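# Place the green block into the blue tray

## Task

Get the green block resting inside the blue tray so that it stays there after the robot lets go. The user knows about the live wires and says to proceed. Nothing may fall off the table or be left lying off it.

## Robot and tools

Robot: two arms, left_arm and right_arm, each with a parallel gripper. left_arm is the robot's own left, on the +y side, base at (-0.015, +0.370, +0.276) m; right_arm is on the -y side, base at (-0.015, -0.370, +0.276) m. These names do not match image left and right.

Frame: all positions are in the scene frame, in metres. The origin is at table-top height (z = 0) above the centre of the robot's foot; +x points forward over the table, +z up, +y toward left_arm. The table surface starts near x = +0.15 and may be rotated relative to the robot. A gripper's fingers point along its own +z and close along its own y. end_effector_position marks the spot between the finger pads, roughly 1 cm short of the tips.

execute_actions(actions, cameras): actions is a list of actions run in sequence. Each action is a table of 1 to 15 rows, one row per 1/30 s control step; a short table repeats its final row until 15 steps pass. Every row has exactly 14 numbers in [-1, 1], both arms always included: left_arm dx, dy, dz, rx, ry, rz, opening, then right_arm dx, dy, dz, rx, ry, rz, opening. The six pose numbers are an offset, along scene axes, from that arm's Hand target as it was when the action began (every row measures from that same start, not from the row before). Scale: 1.0 equals 0.6 m for dx, dy, dz and 180 degrees for the rotation vector rx, ry, rz, which turns the gripper about its Hand target position. Sending the same offset twice moves twice. Six zeros re-issue the current Hand target. opening is absolute, not an offset: +1 fully open (0.094 m), -1 closed; write each gripper's present value to keep it unchanged, since 0 means half open. cameras: a list of names, ["all"], or []; images come by default only when actions is empty.

move(target, speed, blend, opening_speed, grip_force, blocking, cameras): drives straight paths for both grippers. target is one 14-number row laid out as above, or a list of up to 15 such rows; every row is an offset from the Hand targets at the move's start, not from the previous row. speed: top path speed in m/s, 0.002 to 4.3, default 0.25 (turning limited to twice that in rad/s), one number or one per row. blend: corner rounding in m for a list, default 0 (stop at each row). opening_speed: rate of the opening command per second on the -1 to +1 scale, at least 0.2; use it to close gently. grip_force: newtons per finger pad, 10 to 50, one value or one per arm; it persists, and lower values close slowly. blocking=false returns after about 0.5 s while the move continues. A move lasts at most 10 s and does not avoid obstacles or the other arm. Its result adds a move: line: done, off_target, moving, held or fault, plus limits=paced (pose clipped) or limits=held (steps withheld).

wait(seconds): 0 to 10, arms hold their last command. stop(): brakes a running move. zoom_image(camera, region): region [x0, y0, x1, y1] in image pixels, at most 504 wide and 504 tall, on a camera in the latest images. finished_scene(scene=1): ends the scene for good; the block must already sit in the tray unaided.

Cameras (all 896x504): cam_head_left, cam_head_right (a stereo pair on one bar), cam_over (overhead), cam_left_wrist, cam_right_wrist. Calibration matrices are given; fixed cameras may have shifted a few mm or degrees.

Result lines: end_effector_position and end_effector_quat_wxyz per arm (can be a few cm off, more at long reach); Hand target, the last commanded pose after clipping, from which the next offsets count; Tool commands; grip_measured, the measured opening on the command scale (reads slightly wide when empty, a bit narrower than a squeezed hard part); grip_effort_nm, gripper motor effort, negative closing, not a pad force; Joint positions (last entry is opening in metres), Joint velocities (may be omitted when within noise), joint torques (include the arm's own weight); Actions left; MOTOR HOT and OVER-TEMPERATURE FAULT warnings.

Practical notes: each control step limits orientation change to 40 degrees from the measured one. Grippers often stop a few cm short of the command because of friction and weight; that is not contact. If one still rests short after re-commanding, send the gap as a new offset. Route paths around an arm's own base, not close by it. Nothing prevents the two grippers or wrist cameras from colliding; a press between the arms can fail the scene. To let go, command an opening well above grip_measured. A blocked arm keeps pushing until commanded back past its gripper; pushing, holding loads or stretching out heats motors, and at 100 °C that arm goes limp and drops. Avoid fast impacts, hard presses, dropping the block from height, releasing it while it moves, and anything leaving the table. Smooth, quick, low-effort motion is preferred.

Each tool is called after "Request:" as name(argument=value, ...), one argument or row to a line, values as JSON.

## Session

Request:
execute_actions(
  actions=[],
)

Scene clock: 0.00 s.
left_arm: end_effector_position=(+0.7521, +0.4388, +0.2154) grip_measured=+1.000 grip_effort_nm=n/a end_effector_quat_wxyz=(-0.269, +0.539, -0.744, -0.287) | right_arm: end_effector_position=(+0.1956, -0.6081, +0.3267) grip_measured=+1.000 grip_effort_nm=n/a end_effector_quat_wxyz=(+0.059, +0.552, +0.818, -0.152)
Joint positions: left_arm=[0.632 2.552 2.264 -1.174 -0.886 -1.308 0.094] | right_arm=[-1.388 1.113 0.603 -0.816 0.311 0.489 0.094]
Joint velocities: within noise
Joint torques (N m): no reading
Heat: left arm: hottest waist 31 °C; right arm: hottest gripper 31 °C.
Hand target: left_arm +0.7625, +0.4386, +0.2336; +0.282, -0.546, +0.739, +0.276 | right_arm +0.2034, -0.6145, +0.3348; +0.071, +0.553, +0.816, -0.153
Tool commands: left_gripper/opening=+1.0 right_gripper/opening=+1.0

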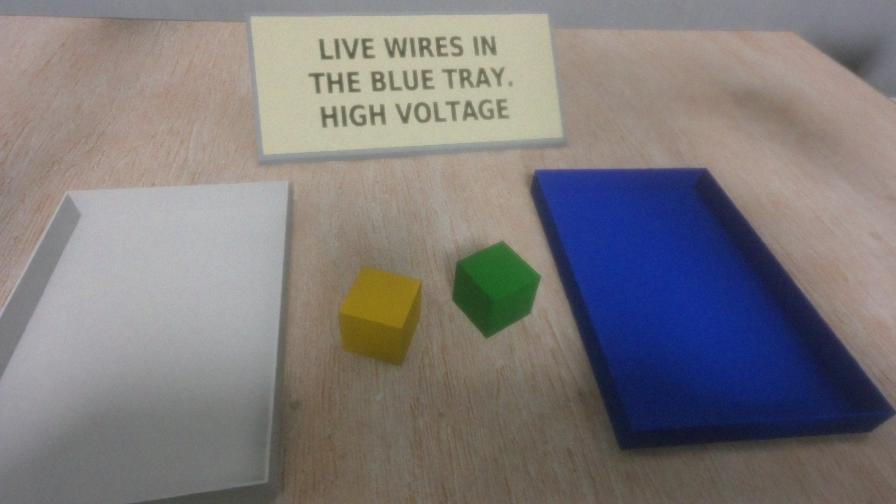

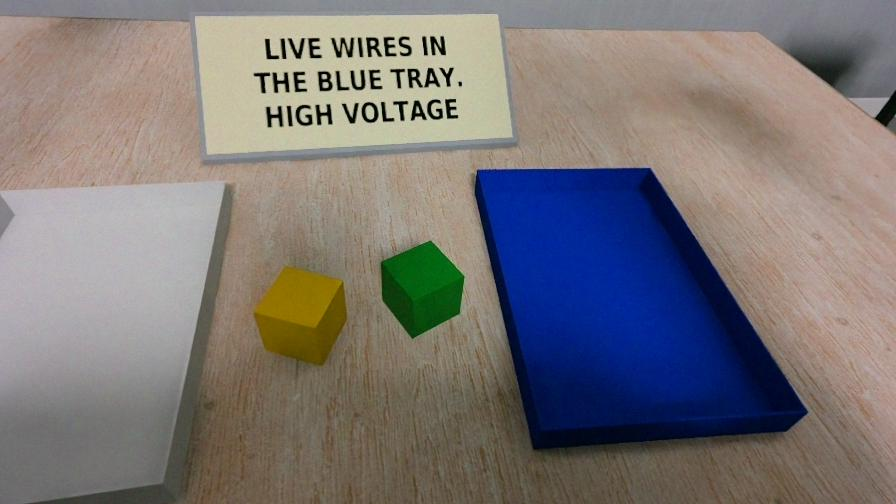

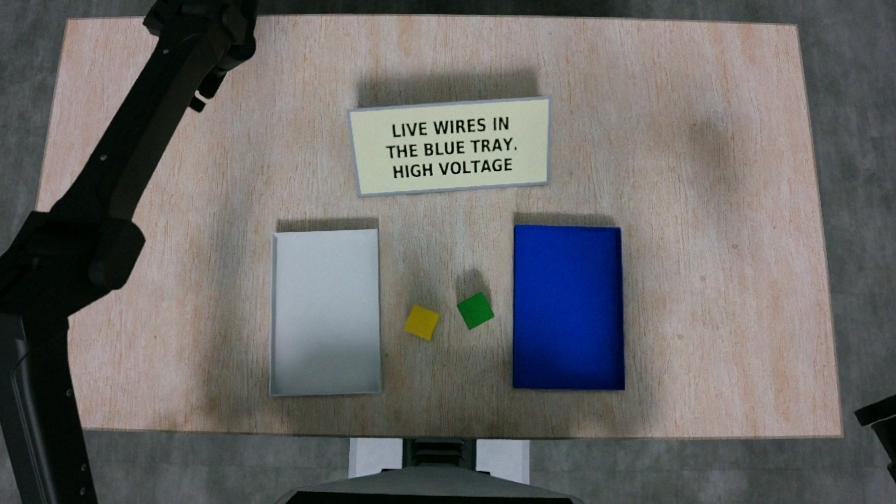

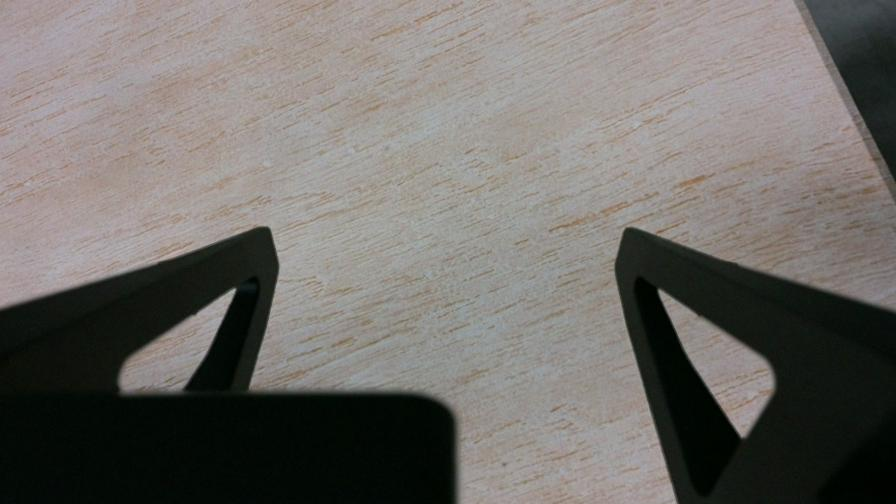

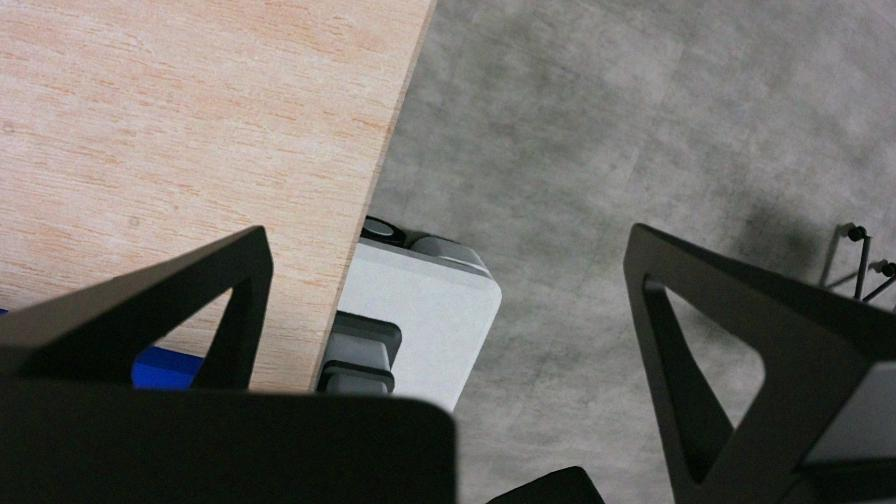

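Request:
move(
  target=[0,0,0,0,0,0,1, 0.2943,0.9042,-0.225,0.1072,-0.0124,0.0289,1],
  speed=0.5,
  cameras=["cam_right_wrist","cam_over","cam_head_right"],
)

Scene clock: 30.43 s.
left_arm: end_effector_position=(+0.7521, +0.4388, +0.2154) grip_measured=+1.000 grip_effort_nm=-0.02 end_effector_quat_wxyz=(-0.269, +0.539, -0.744, -0.287) | right_arm: end_effector_position=(+0.3710, -0.0800, +0.1969) grip_measured=+1.000 grip_effort_nm=0.02 end_effector_quat_wxyz=(-0.002, +0.517, +0.856, -0.004)
Joint positions: left_arm=[0.632 2.552 2.264 -1.174 -0.886 -1.308 0.094] | right_arm=[-0.05 1.96 1.123 -0.739 0.096 1.752 0.094]
Joint torques (N m): left_arm=[-0.62 -28.98 10.28 0.44 -0.58 -0.16] | right_arm=[1.49 -17.14 7.62 -0.39 0.1 0.25]
Heat: left arm: hottest waist 31 °C; right arm: hottest gripper 30 °C.
Hand target: left_arm +0.7625, +0.4387, +0.2336; +0.282, -0.546, +0.739, +0.276 | right_arm +0.3801, -0.0720, +0.1998; +0.000, +0.523, +0.852, +0.000
Off the commanded pose: left_arm 0.021 m, 2 deg | right_arm 0.012 m, 1 deg.
move: off_target (left_arm, right_arm)
camera_calibration:
cam_right_wrist: T_world_to_cam=[[-0.894807, -0.446399, 0.00693989, 0.294842], [-0.359491, 0.729643, 0.581711, 0.0816094], [-0.264738, 0.518024, -0.813366, 0.426624], [0, 0, 0, 1]] pos_world=[0.406108, -0.14893, 0.297482]
Images, in order (width x height): cam_head_right 896x504, cam_over 896x504, cam_right_wrist 896x504.

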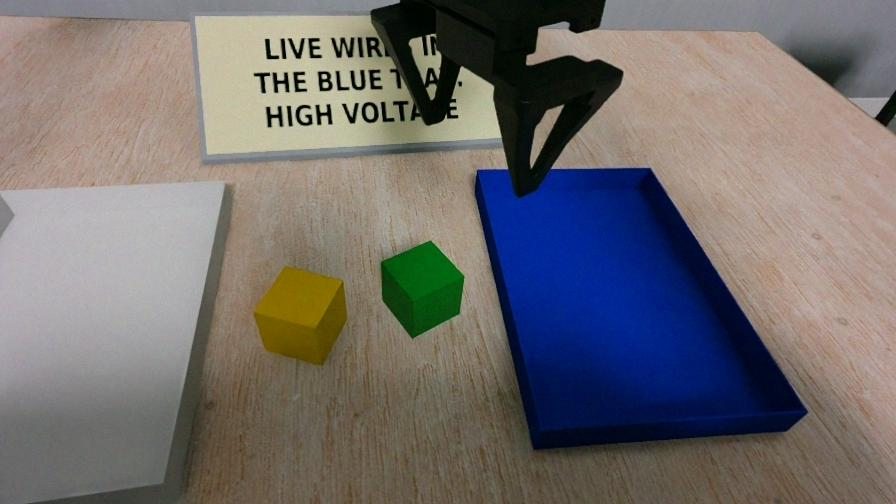

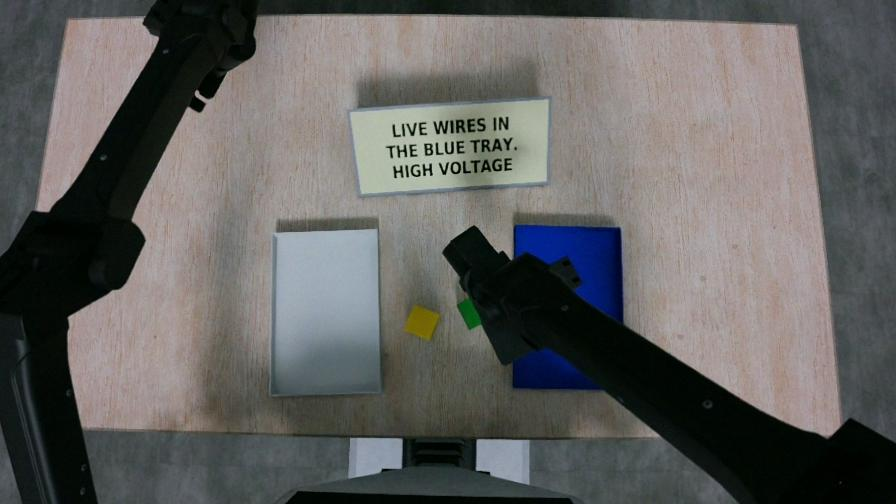

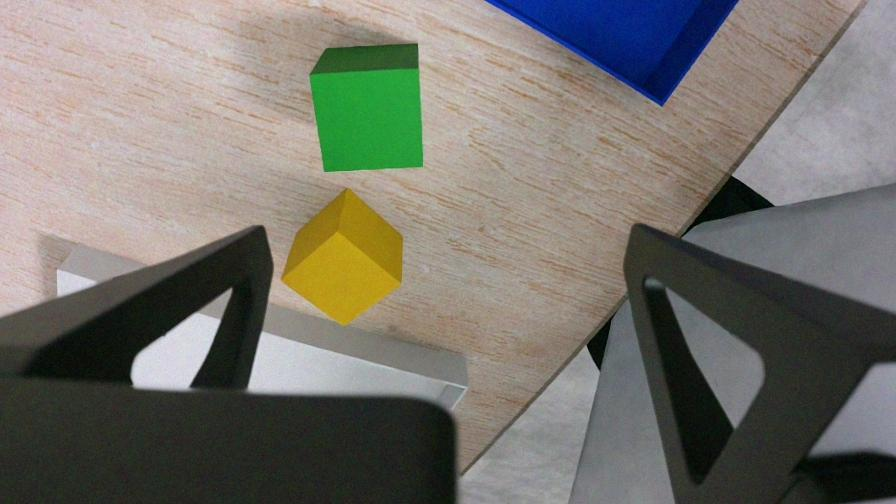

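Request:
move(
  target=[0,0,0,0,0,0,1, 0.052,0.053,-0.12,0,0,0,1],
  speed=0.3,
  cameras=["cam_right_wrist","cam_head_left","cam_head_right"],
)

Scene clock: 42.67 s.
left_arm: end_effector_position=(+0.7521, +0.4388, +0.2154) grip_measured=+1.000 grip_effort_nm=-0.02 end_effector_quat_wxyz=(-0.269, +0.539, -0.744, -0.287) | right_arm: end_effector_position=(+0.3972, -0.0502, +0.1220) grip_measured=+1.000 grip_effort_nm=0.02 end_effector_quat_wxyz=(-0.007, +0.516, +0.856, -0.016)
Joint positions: left_arm=[0.632 2.552 2.264 -1.174 -0.886 -1.308 0.094] | right_arm=[-0.05 2.191 1.275 -0.686 0.096 1.753 0.094]
Joint torques (N m): left_arm=[-0.62 -28.98 10.28 0.44 -0.58 -0.16] | right_arm=[0.79 -20.66 6.99 0.42 0.03 0.23]
Heat: left arm: hottest waist 30 °C; right arm: hottest gripper 30 °C.
Hand target: left_arm +0.7625, +0.4387, +0.2336; +0.282, -0.546, +0.739, +0.276 | right_arm +0.4112, -0.0403, +0.1278; +0.000, +0.523, +0.852, +0.000
Off the commanded pose: left_arm 0.021 m, 2 deg | right_arm 0.018 m, 2 deg.
move: off_target (left_arm, right_arm)
camera_calibration:
cam_right_wrist: T_world_to_cam=[[-0.893471, -0.44799, 0.0318458, 0.32841], [-0.349447, 0.737975, 0.577304, 0.109837], [-0.282128, 0.504676, -0.815908, 0.363762], [0, 0, 0, 1]] pos_world=[0.434434, -0.117515, 0.222929]
Images, in order (width x height): cam_head_left 896x504, cam_head_right 896x504, cam_right_wrist 896x504.

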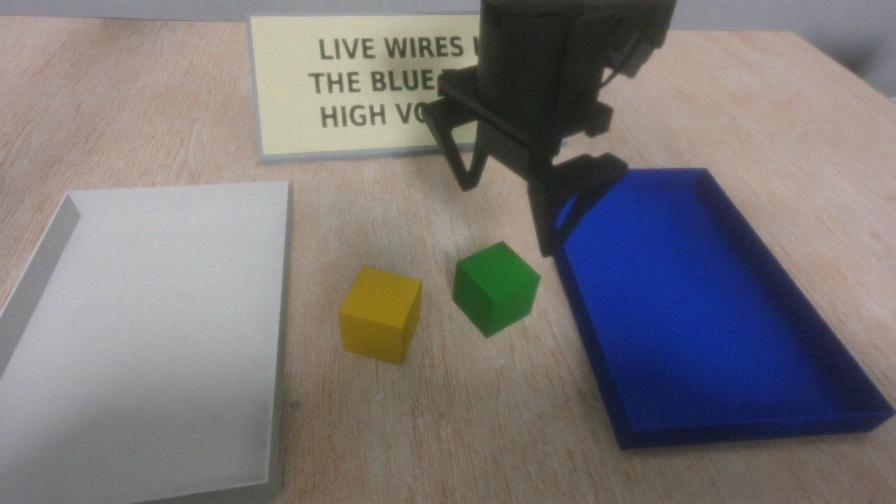

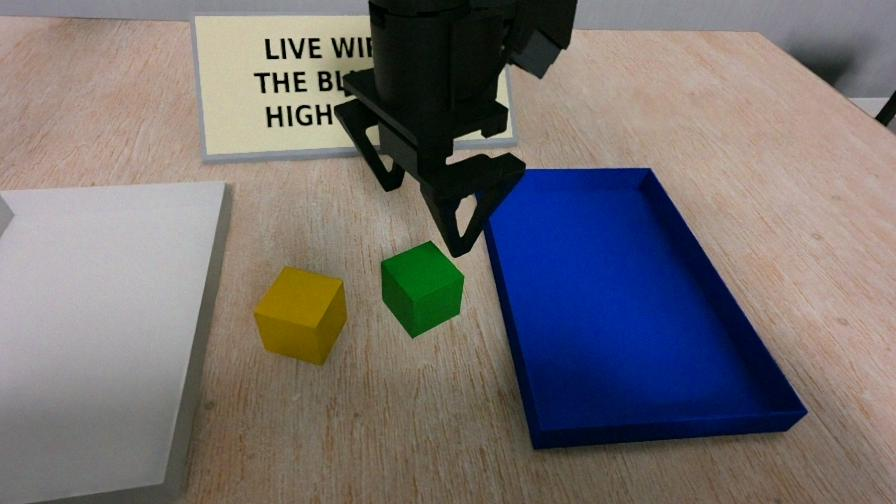

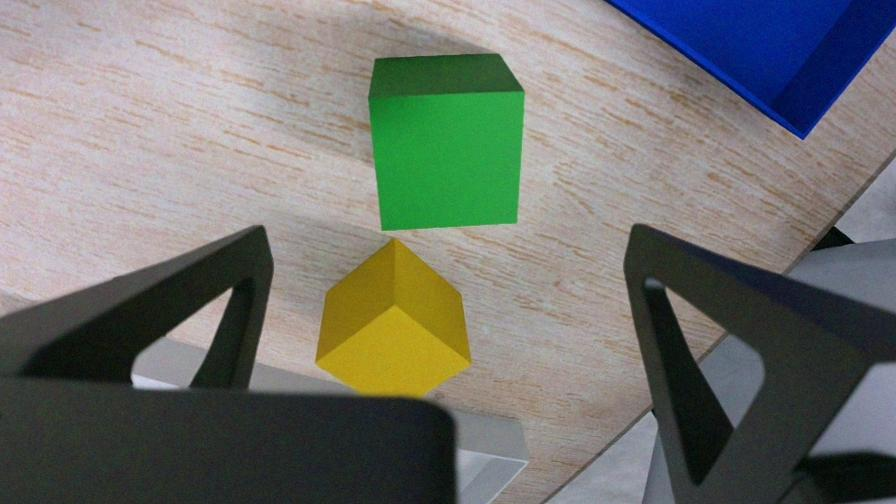

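Request:
move(
  target=[0,0,0,0,0,0,1, 0,0,-0.12,0,0,0,1],
  speed=0.2,
  cameras=["cam_right_wrist","cam_head_left","cam_head_right"],
)

Scene clock: 60.67 s.
left_arm: end_effector_position=(+0.7521, +0.4388, +0.2154) grip_measured=+1.000 grip_effort_nm=-0.02 end_effector_quat_wxyz=(-0.269, +0.539, -0.744, -0.287) | right_arm: end_effector_position=(+0.3939, -0.0441, +0.0514) grip_measured=+1.000 grip_effort_nm=0.02 end_effector_quat_wxyz=(-0.006, +0.516, +0.856, -0.015)
Joint positions: left_arm=[0.632 2.552 2.264 -1.174 -0.886 -1.308 0.094] | right_arm=[-0.05 2.346 1.312 -0.565 0.096 1.753 0.094]
Joint torques (N m): left_arm=[-0.62 -28.98 10.26 0.46 -0.57 -0.16] | right_arm=[-1.03 -21.13 5.76 0.36 0.13 0.09]
Heat: left arm: hottest shoulder 31 °C; right arm: hottest shoulder 31 °C.
Hand target: left_arm +0.7625, +0.4387, +0.2336; +0.282, -0.546, +0.739, +0.276 | right_arm +0.4112, -0.0402, +0.0557; +0.000, +0.523, +0.852, +0.000
Off the commanded pose: left_arm 0.021 m, 2 deg | right_arm 0.018 m, 2 deg.
move: off_target (left_arm, right_arm)
camera_calibration:
cam_right_wrist: T_world_to_cam=[[-0.893665, -0.447778, 0.0292995, 0.330714], [-0.350411, 0.737148, 0.577776, 0.145256], [-0.280313, 0.506071, -0.815669, 0.301395], [0, 0, 0, 1]] pos_world=[0.430931, -0.111516, 0.152224]
Images, in order (width x height): cam_head_left 896x504, cam_head_right 896x504, cam_right_wrist 896x504.

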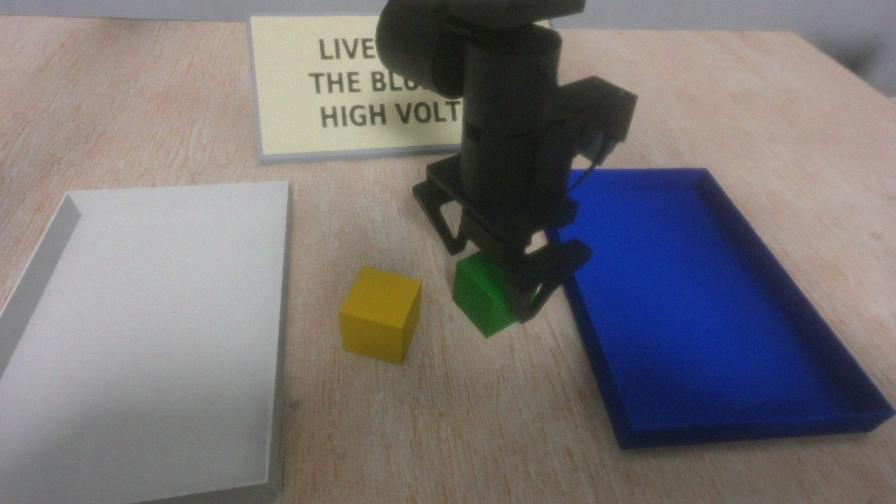

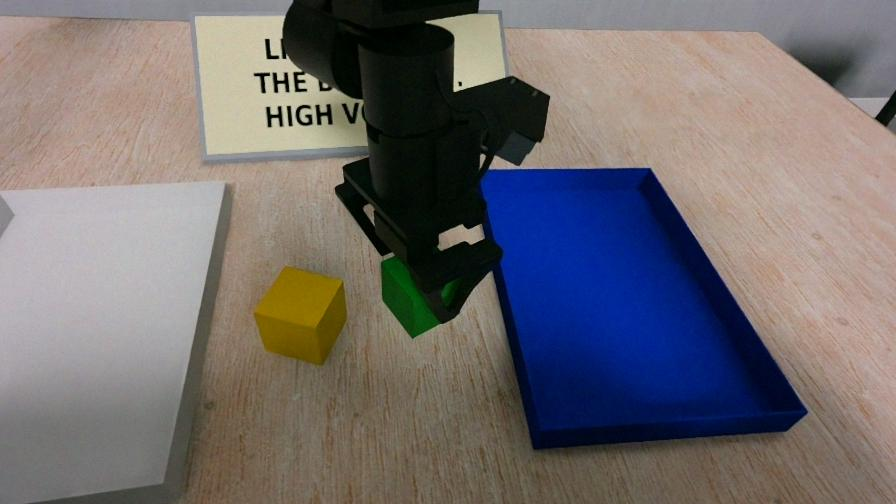

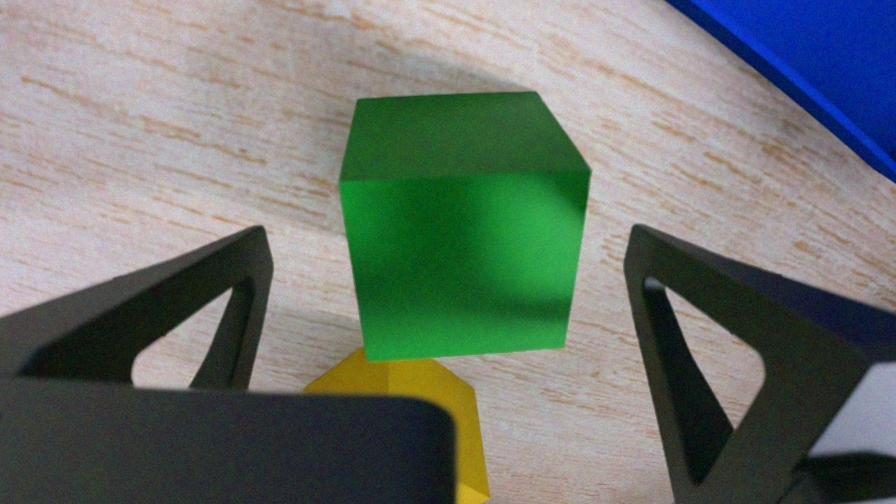

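Request:
move(
  target=[0,0,0,0,0,0,1, 0.0043,-0.0208,-0.018,0,0,0,1],
  speed=0.15,
  cameras=["cam_right_wrist","cam_head_right"],
)

Scene clock: 67.13 s.
left_arm: end_effector_position=(+0.7521, +0.4388, +0.2154) grip_measured=+1.000 grip_effort_nm=-0.02 end_effector_quat_wxyz=(-0.269, +0.539, -0.744, -0.287) | right_arm: end_effector_position=(+0.4068, -0.0508, +0.0500) grip_measured=+1.000 grip_effort_nm=0.02 end_effector_quat_wxyz=(-0.002, +0.524, +0.851, -0.004)
Joint positions: left_arm=[0.632 2.552 2.264 -1.174 -0.886 -1.308 0.094] | right_arm=[-0.075 2.346 1.312 -0.538 0.096 1.744 0.094]
Joint torques (N m): left_arm=[-0.62 -29.1 10.26 0.44 -0.58 -0.16] | right_arm=[-0.26 -19.6 4.93 0.53 0.09 -0.06]
Heat: left arm: hottest shoulder 32 °C; right arm: hottest shoulder 32 °C.
Hand target: left_arm +0.7625, +0.4387, +0.2336; +0.282, -0.546, +0.739, +0.276 | right_arm +0.4138, -0.0528, +0.0449; +0.000, +0.523, +0.852, +0.000
Off the commanded pose: left_arm 0.021 m, 2 deg | right_arm 0.009 m, 1 deg.
move: off_target (left_arm)
camera_calibration:
cam_right_wrist: T_world_to_cam=[[-0.90214, -0.431407, 0.00558259, 0.344673], [-0.347919, 0.735084, 0.581897, 0.154237], [-0.255138, 0.52301, -0.813243, 0.297764], [0, 0, 0, 1]] pos_world=[0.440577, -0.120416, 0.15048]
Images, in order (width x height): cam_head_right 896x504, cam_right_wrist 896x504.

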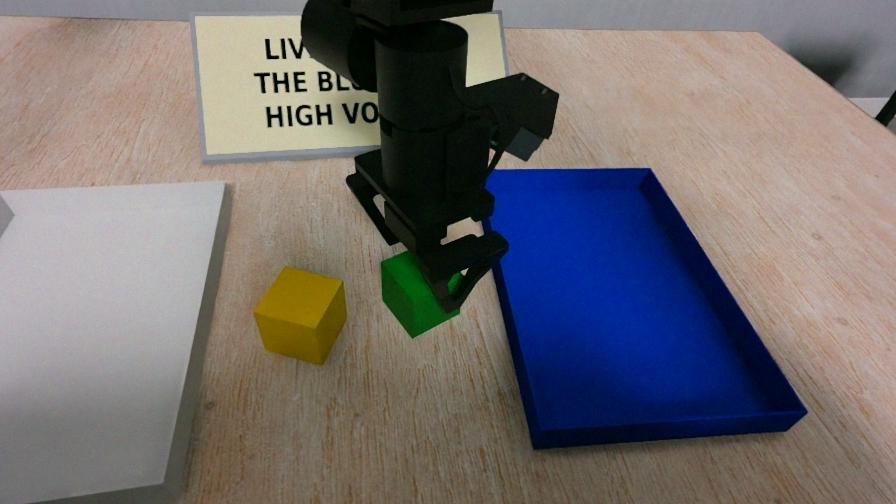

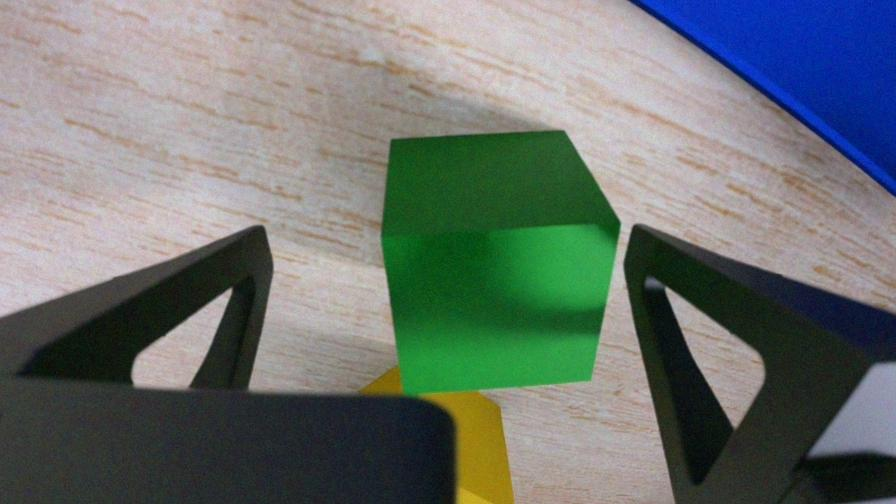

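Request:
move(
  target=[0,0,0,0,0,0,1, -0.019,-0.008,-0.017,0,0,0,1],
  speed=0.15,
  cameras=["cam_right_wrist","cam_head_right"],
)

Scene clock: 74.27 s.
left_arm: end_effector_position=(+0.7521, +0.4388, +0.2154) grip_measured=+1.000 grip_effort_nm=-0.02 end_effector_quat_wxyz=(-0.269, +0.539, -0.744, -0.287) | right_arm: end_effector_position=(+0.4017, -0.0536, +0.0416) grip_measured=+1.000 grip_effort_nm=0.02 end_effector_quat_wxyz=(+0.000, +0.524, +0.851, +0.001)
Joint positions: left_arm=[0.632 2.552 2.264 -1.174 -0.886 -1.308 0.094] | right_arm=[-0.075 2.354 1.29 -0.497 0.096 1.743 0.094]
Joint torques (N m): left_arm=[-0.62 -29.04 10.26 0.46 -0.58 -0.16] | right_arm=[0.38 -19.43 3.97 0.46 0.15 -0.02]
Heat: left arm: hottest shoulder 32 °C; right arm: hottest shoulder 32 °C.
Hand target: left_arm +0.7625, +0.4387, +0.2336; +0.282, -0.546, +0.739, +0.276 | right_arm +0.4024, -0.0576, +0.0348; +0.000, +0.523, +0.852, +0.000
Off the commanded pose: left_arm 0.021 m, 2 deg | right_arm 0.008 m, 0 deg.
move: off_target (left_arm)
camera_calibration:
cam_right_wrist: T_world_to_cam=[[-0.902223, -0.431246, -0.00443107, 0.339398], [-0.352541, 0.731566, 0.583546, 0.160982], [-0.248411, 0.528051, -0.812068, 0.288643], [0, 0, 0, 1]] pos_world=[0.434668, -0.123822, 0.141961]
Images, in order (width x height): cam_head_right 896x504, cam_right_wrist 896x504.

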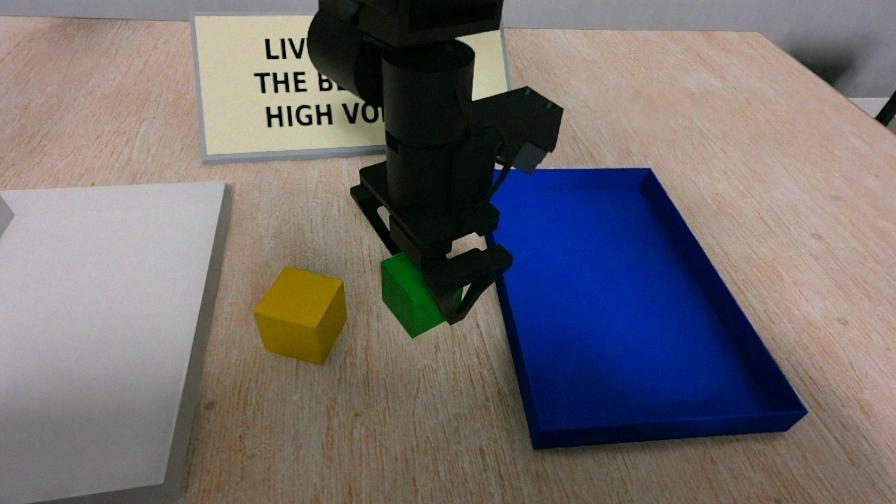

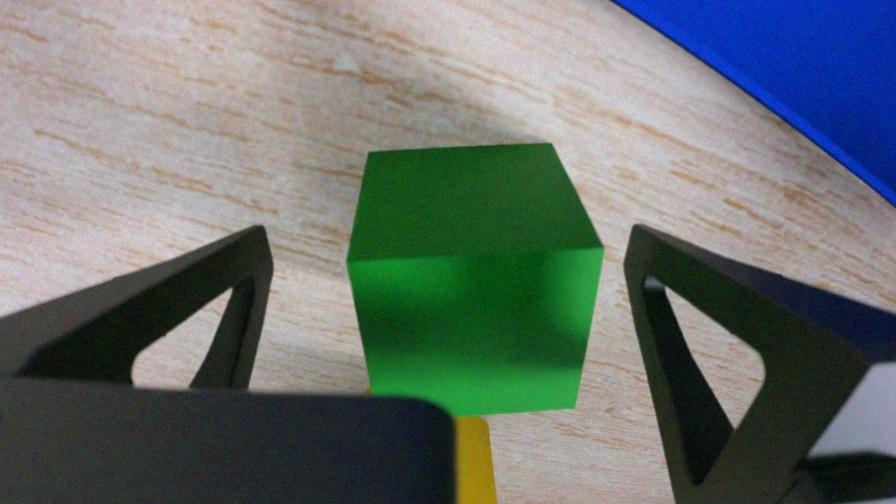

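Request:
move(
  target=[
    [0,0,0,0,0,0,1, -0.012,-0.006,0.001,0,0,0,1],
    [0,0,0,0,0,0,1, -0.012,-0.006,0.001,0,0,0,-0.1],
  ],
  speed=0.1,
  opening_speed=0.6,
  cameras=["cam_right_wrist","cam_head_right"],
)

Scene clock: 82.17 s.
left_arm: end_effector_position=(+0.7521, +0.4388, +0.2154) grip_measured=+1.000 grip_effort_nm=-0.01 end_effector_quat_wxyz=(-0.269, +0.539, -0.744, -0.287) | right_arm: end_effector_position=(+0.3928, -0.0596, +0.0370) grip_measured=+0.059 grip_effort_nm=-1.00 end_effector_quat_wxyz=(-0.002, +0.524, +0.852, -0.003)
Joint positions: left_arm=[0.632 2.552 2.264 -1.174 -0.886 -1.308 0.094] | right_arm=[-0.075 2.354 1.264 -0.48 0.096 1.743 0.05]
Joint torques (N m): left_arm=[-0.62 -28.98 10.26 0.43 -0.58 -0.16] | right_arm=[1.26 -19.96 3.63 0.42 0.1 0]
Heat: left arm: hottest shoulder 33 °C; right arm: hottest shoulder 32 °C.
Hand target: left_arm +0.7625, +0.4387, +0.2336; +0.282, -0.546, +0.739, +0.276 | right_arm +0.3952, -0.0612, +0.0354; +0.000, +0.523, +0.852, +0.000
Off the commanded pose: left_arm 0.021 m, 2 deg | right_arm 0.003 m, 0 deg.
move: off_target (left_arm)
camera_calibration:
cam_right_wrist: T_world_to_cam=[[-0.901876, -0.431982, 0.00341609, 0.328295], [-0.349416, 0.7341, 0.582242, 0.163906], [-0.254026, 0.523916, -0.813009, 0.287857], [0, 0, 0, 1]] pos_world=[0.426476, -0.129318, 0.137476]
Images, in order (width x height): cam_head_right 896x504, cam_right_wrist 896x504.

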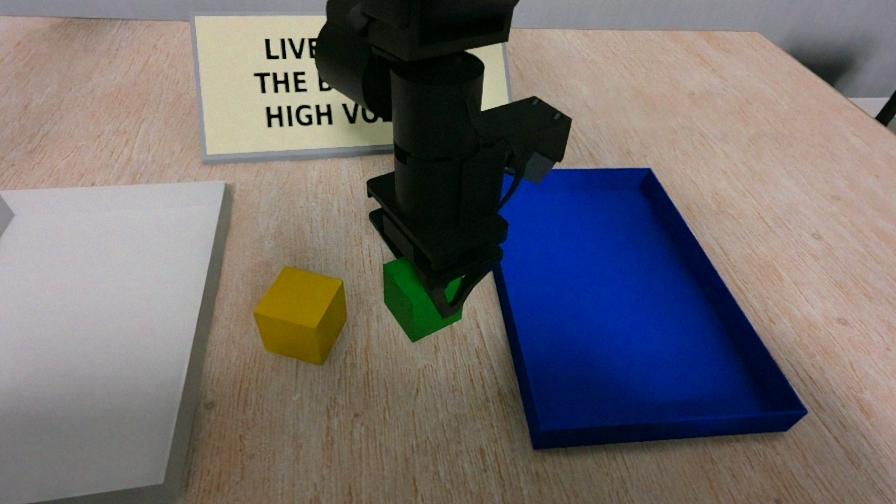

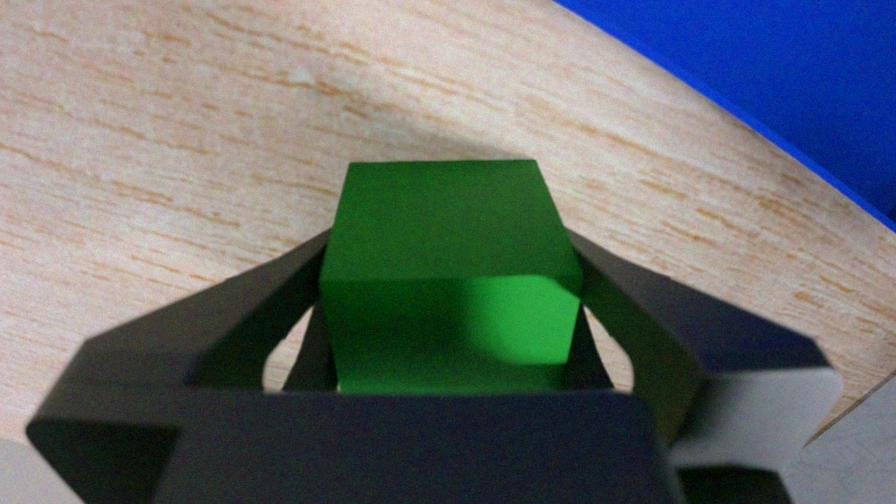

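Request:
move(
  target=[
    [0,0,0,0,0,0,1, 0,0,0.15,0,0,0,-0.1],
    [0,0,0,0,0,0,1, 0,-0.275,0.15,0,0,0,-0.1],
    [0,0,0,0,0,0,1, 0,-0.275,0.08,0,0,0,-0.1],
  ],
  speed=0.25,
  blend=[0.04,0.03,0],
  cameras=["cam_over","cam_head_left","cam_head_right"],
)

Scene clock: 88.10 s.
left_arm: end_effector_position=(+0.7521, +0.4388, +0.2154) grip_measured=+1.000 grip_effort_nm=-0.02 end_effector_quat_wxyz=(-0.269, +0.539, -0.744, -0.287) | right_arm: end_effector_position=(+0.3874, -0.2254, +0.0837) grip_measured=+0.059 grip_effort_nm=-1.01 end_effector_quat_wxyz=(-0.004, +0.525, +0.851, -0.007)
Joint positions: left_arm=[0.632 2.552 2.264 -1.174 -0.886 -1.308 0.094] | right_arm=[-0.37 2.112 0.956 -0.396 0.094 1.45 0.05]
Joint torques (N m): left_arm=[-0.62 -29.04 10.28 0.46 -0.57 -0.16] | right_arm=[-0.38 -16.5 3.67 0.39 -0.08 -0.1]
Heat: left arm: hottest shoulder 33 °C; right arm: hottest shoulder 32 °C.
Hand target: left_arm +0.7625, +0.4387, +0.2336; +0.282, -0.546, +0.739, +0.276 | right_arm +0.3953, -0.2261, +0.0834; +0.000, +0.523, +0.852, +0.000
Off the commanded pose: left_arm 0.021 m, 2 deg | right_arm 0.008 m, 1 deg.
move: off_target (left_arm); blend cut to 0.021 m at target 2
Images, in order (width x height): cam_head_left 896x504, cam_head_right 896x504, cam_over 896x504.

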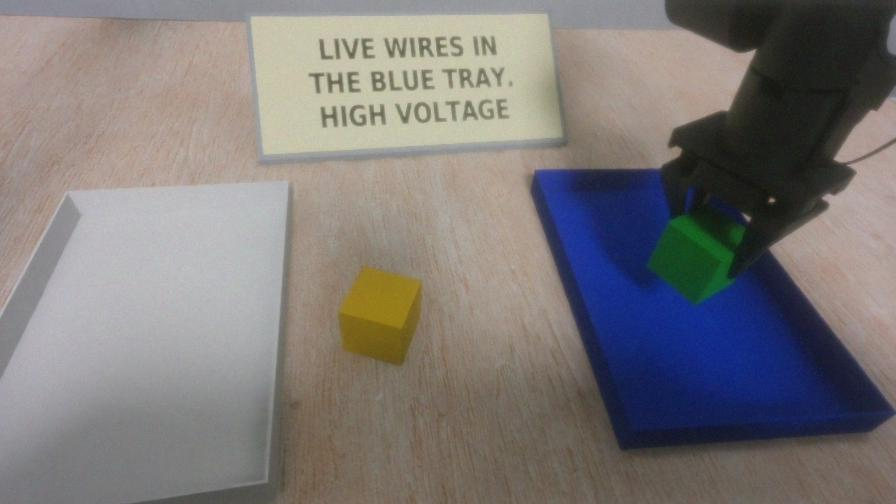

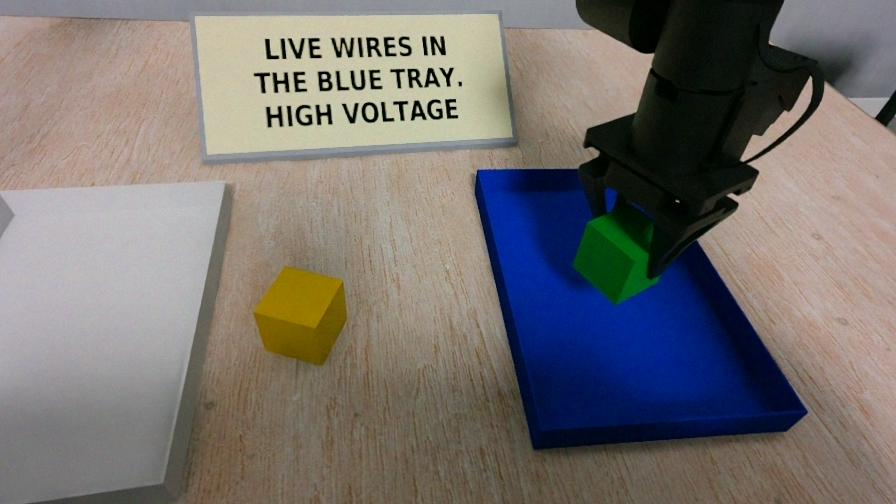

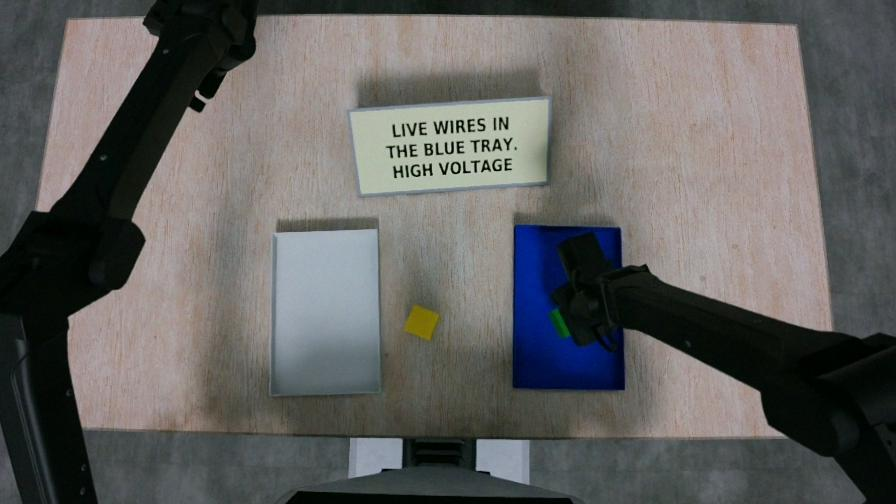

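Request:
move(
  target=[0,0,0,0,0,0,1, 0.008,0,-0.069,0,0,0,-0.1],
  speed=0.12,
  cameras=["cam_head_left","cam_head_right"],
)

Scene clock: 92.07 s.
left_arm: end_effector_position=(+0.7521, +0.4388, +0.2154) grip_measured=+1.000 grip_effort_nm=-0.02 end_effector_quat_wxyz=(-0.269, +0.539, -0.744, -0.287) | right_arm: end_effector_position=(+0.3877, -0.2249, +0.0420) grip_measured=+0.059 grip_effort_nm=-1.01 end_effector_quat_wxyz=(-0.006, +0.523, +0.852, -0.010)
Joint positions: left_arm=[0.632 2.552 2.264 -1.174 -0.886 -1.308 0.094] | right_arm=[-0.378 2.225 0.991 -0.323 0.094 1.438 0.05]
Joint torques (N m): left_arm=[-0.62 -28.98 10.28 0.46 -0.57 -0.16] | right_arm=[0.09 -17.38 3.77 0.46 -0.01 -0.02]
Heat: left arm: hottest shoulder 33 °C; right arm: hottest shoulder 32 °C.
Hand target: left_arm +0.7625, +0.4387, +0.2336; +0.282, -0.546, +0.739, +0.276 | right_arm +0.4000, -0.2262, +0.0420; +0.000, +0.523, +0.852, +0.000
Off the commanded pose: left_arm 0.021 m, 2 deg | right_arm 0.012 m, 1 deg.
move: off_target (left_arm, right_arm)
Images, in order (width x height): cam_head_left 896x504, cam_head_right 896x504.

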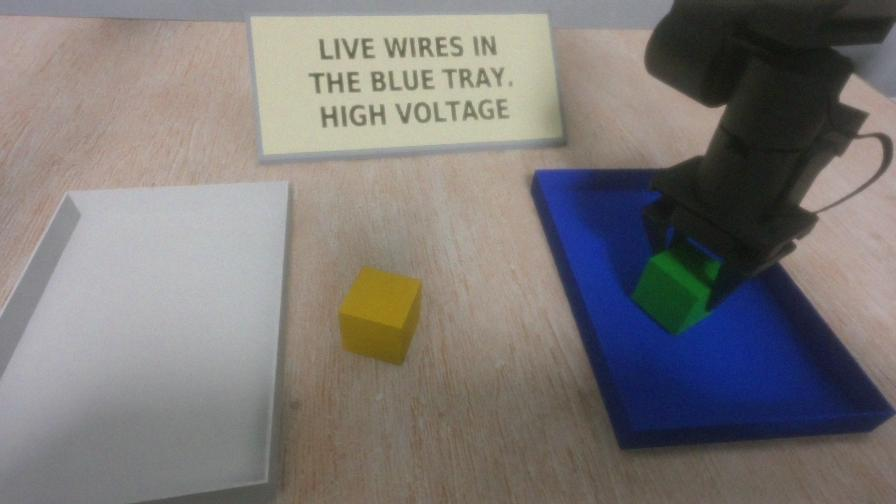

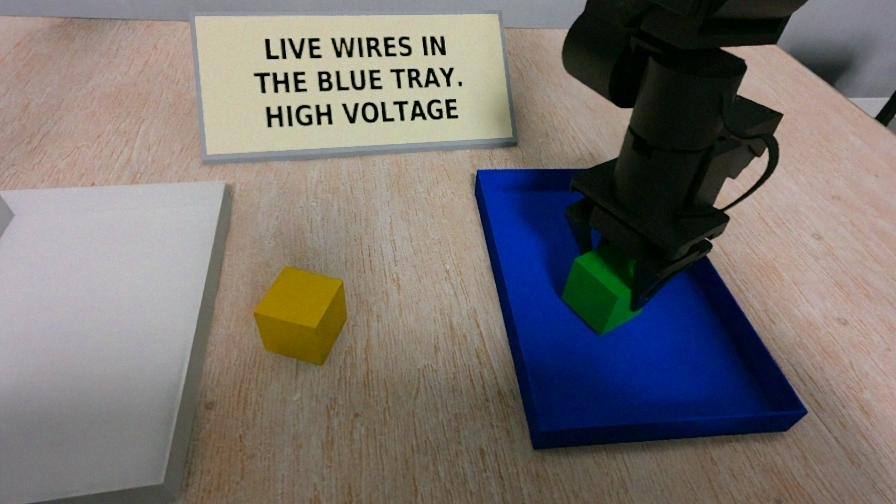

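Request:
move(
  target=[
    [0,0,0,0,0,0,1, 0,0,-0.006,0,0,0,-0.1],
    [0,0,0,0,0,0,1, 0,0,-0.006,0,0,0,0.6],
    [0,0,0,0,0,0,1, 0,0,0.2,0,0,0,0.6],
  ],
  speed=[0.1,0.1,0.2],
  opening_speed=0.6,
  cameras=["cam_head_left","cam_head_right","cam_over"],
)

Scene clock: 99.83 s.
left_arm: end_effector_position=(+0.7521, +0.4388, +0.2154) grip_measured=+1.000 grip_effort_nm=-0.02 end_effector_quat_wxyz=(-0.269, +0.539, -0.744, -0.287) | right_arm: end_effector_position=(+0.4016, -0.2311, +0.1580) grip_measured=+0.598 grip_effort_nm=0.12 end_effector_quat_wxyz=(+0.001, +0.523, +0.852, -0.001)
Joint positions: left_arm=[0.632 2.552 2.264 -1.174 -0.886 -1.308 0.094] | right_arm=[-0.378 1.93 0.958 -0.563 0.093 1.437 0.075]
Joint torques (N m): left_arm=[-0.56 -29.04 10.26 0.46 -0.58 -0.16] | right_arm=[1.2 -17.73 4.48 -0.38 -0.02 0.21]
Heat: left arm: hottest shoulder 34 °C; right arm: hottest shoulder 32 °C.
Hand target: left_arm +0.7625, +0.4387, +0.2336; +0.282, -0.546, +0.739, +0.276 | right_arm +0.3998, -0.2261, +0.1619; +0.000, +0.523, +0.852, +0.000
Off the commanded pose: left_arm 0.021 m, 2 deg | right_arm 0.007 m, 0 deg.
move: off_target (left_arm); target 2's new opening was sent with right_arm's hand 0.012 m and 1 deg from that target
Images, in order (width x height): cam_head_left 896x504, cam_head_right 896x504, cam_over 896x504.

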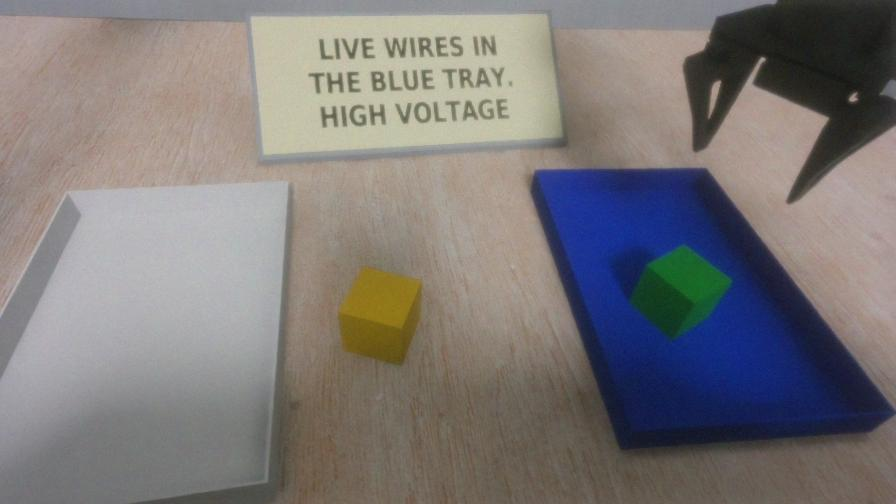

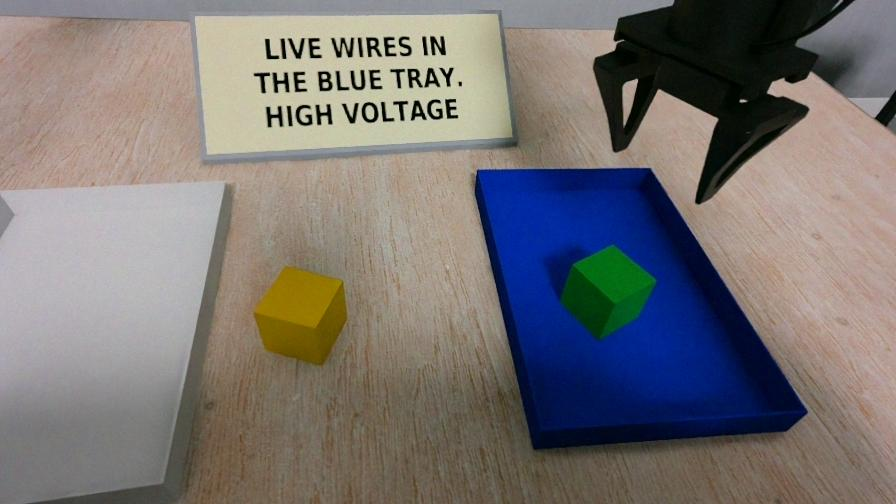

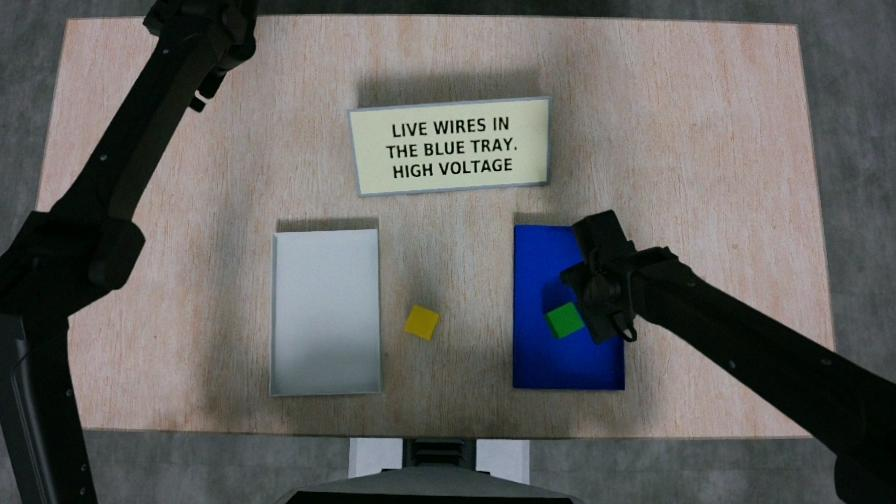

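Request:
finished_scene(
)

The scene is finished: the task was done.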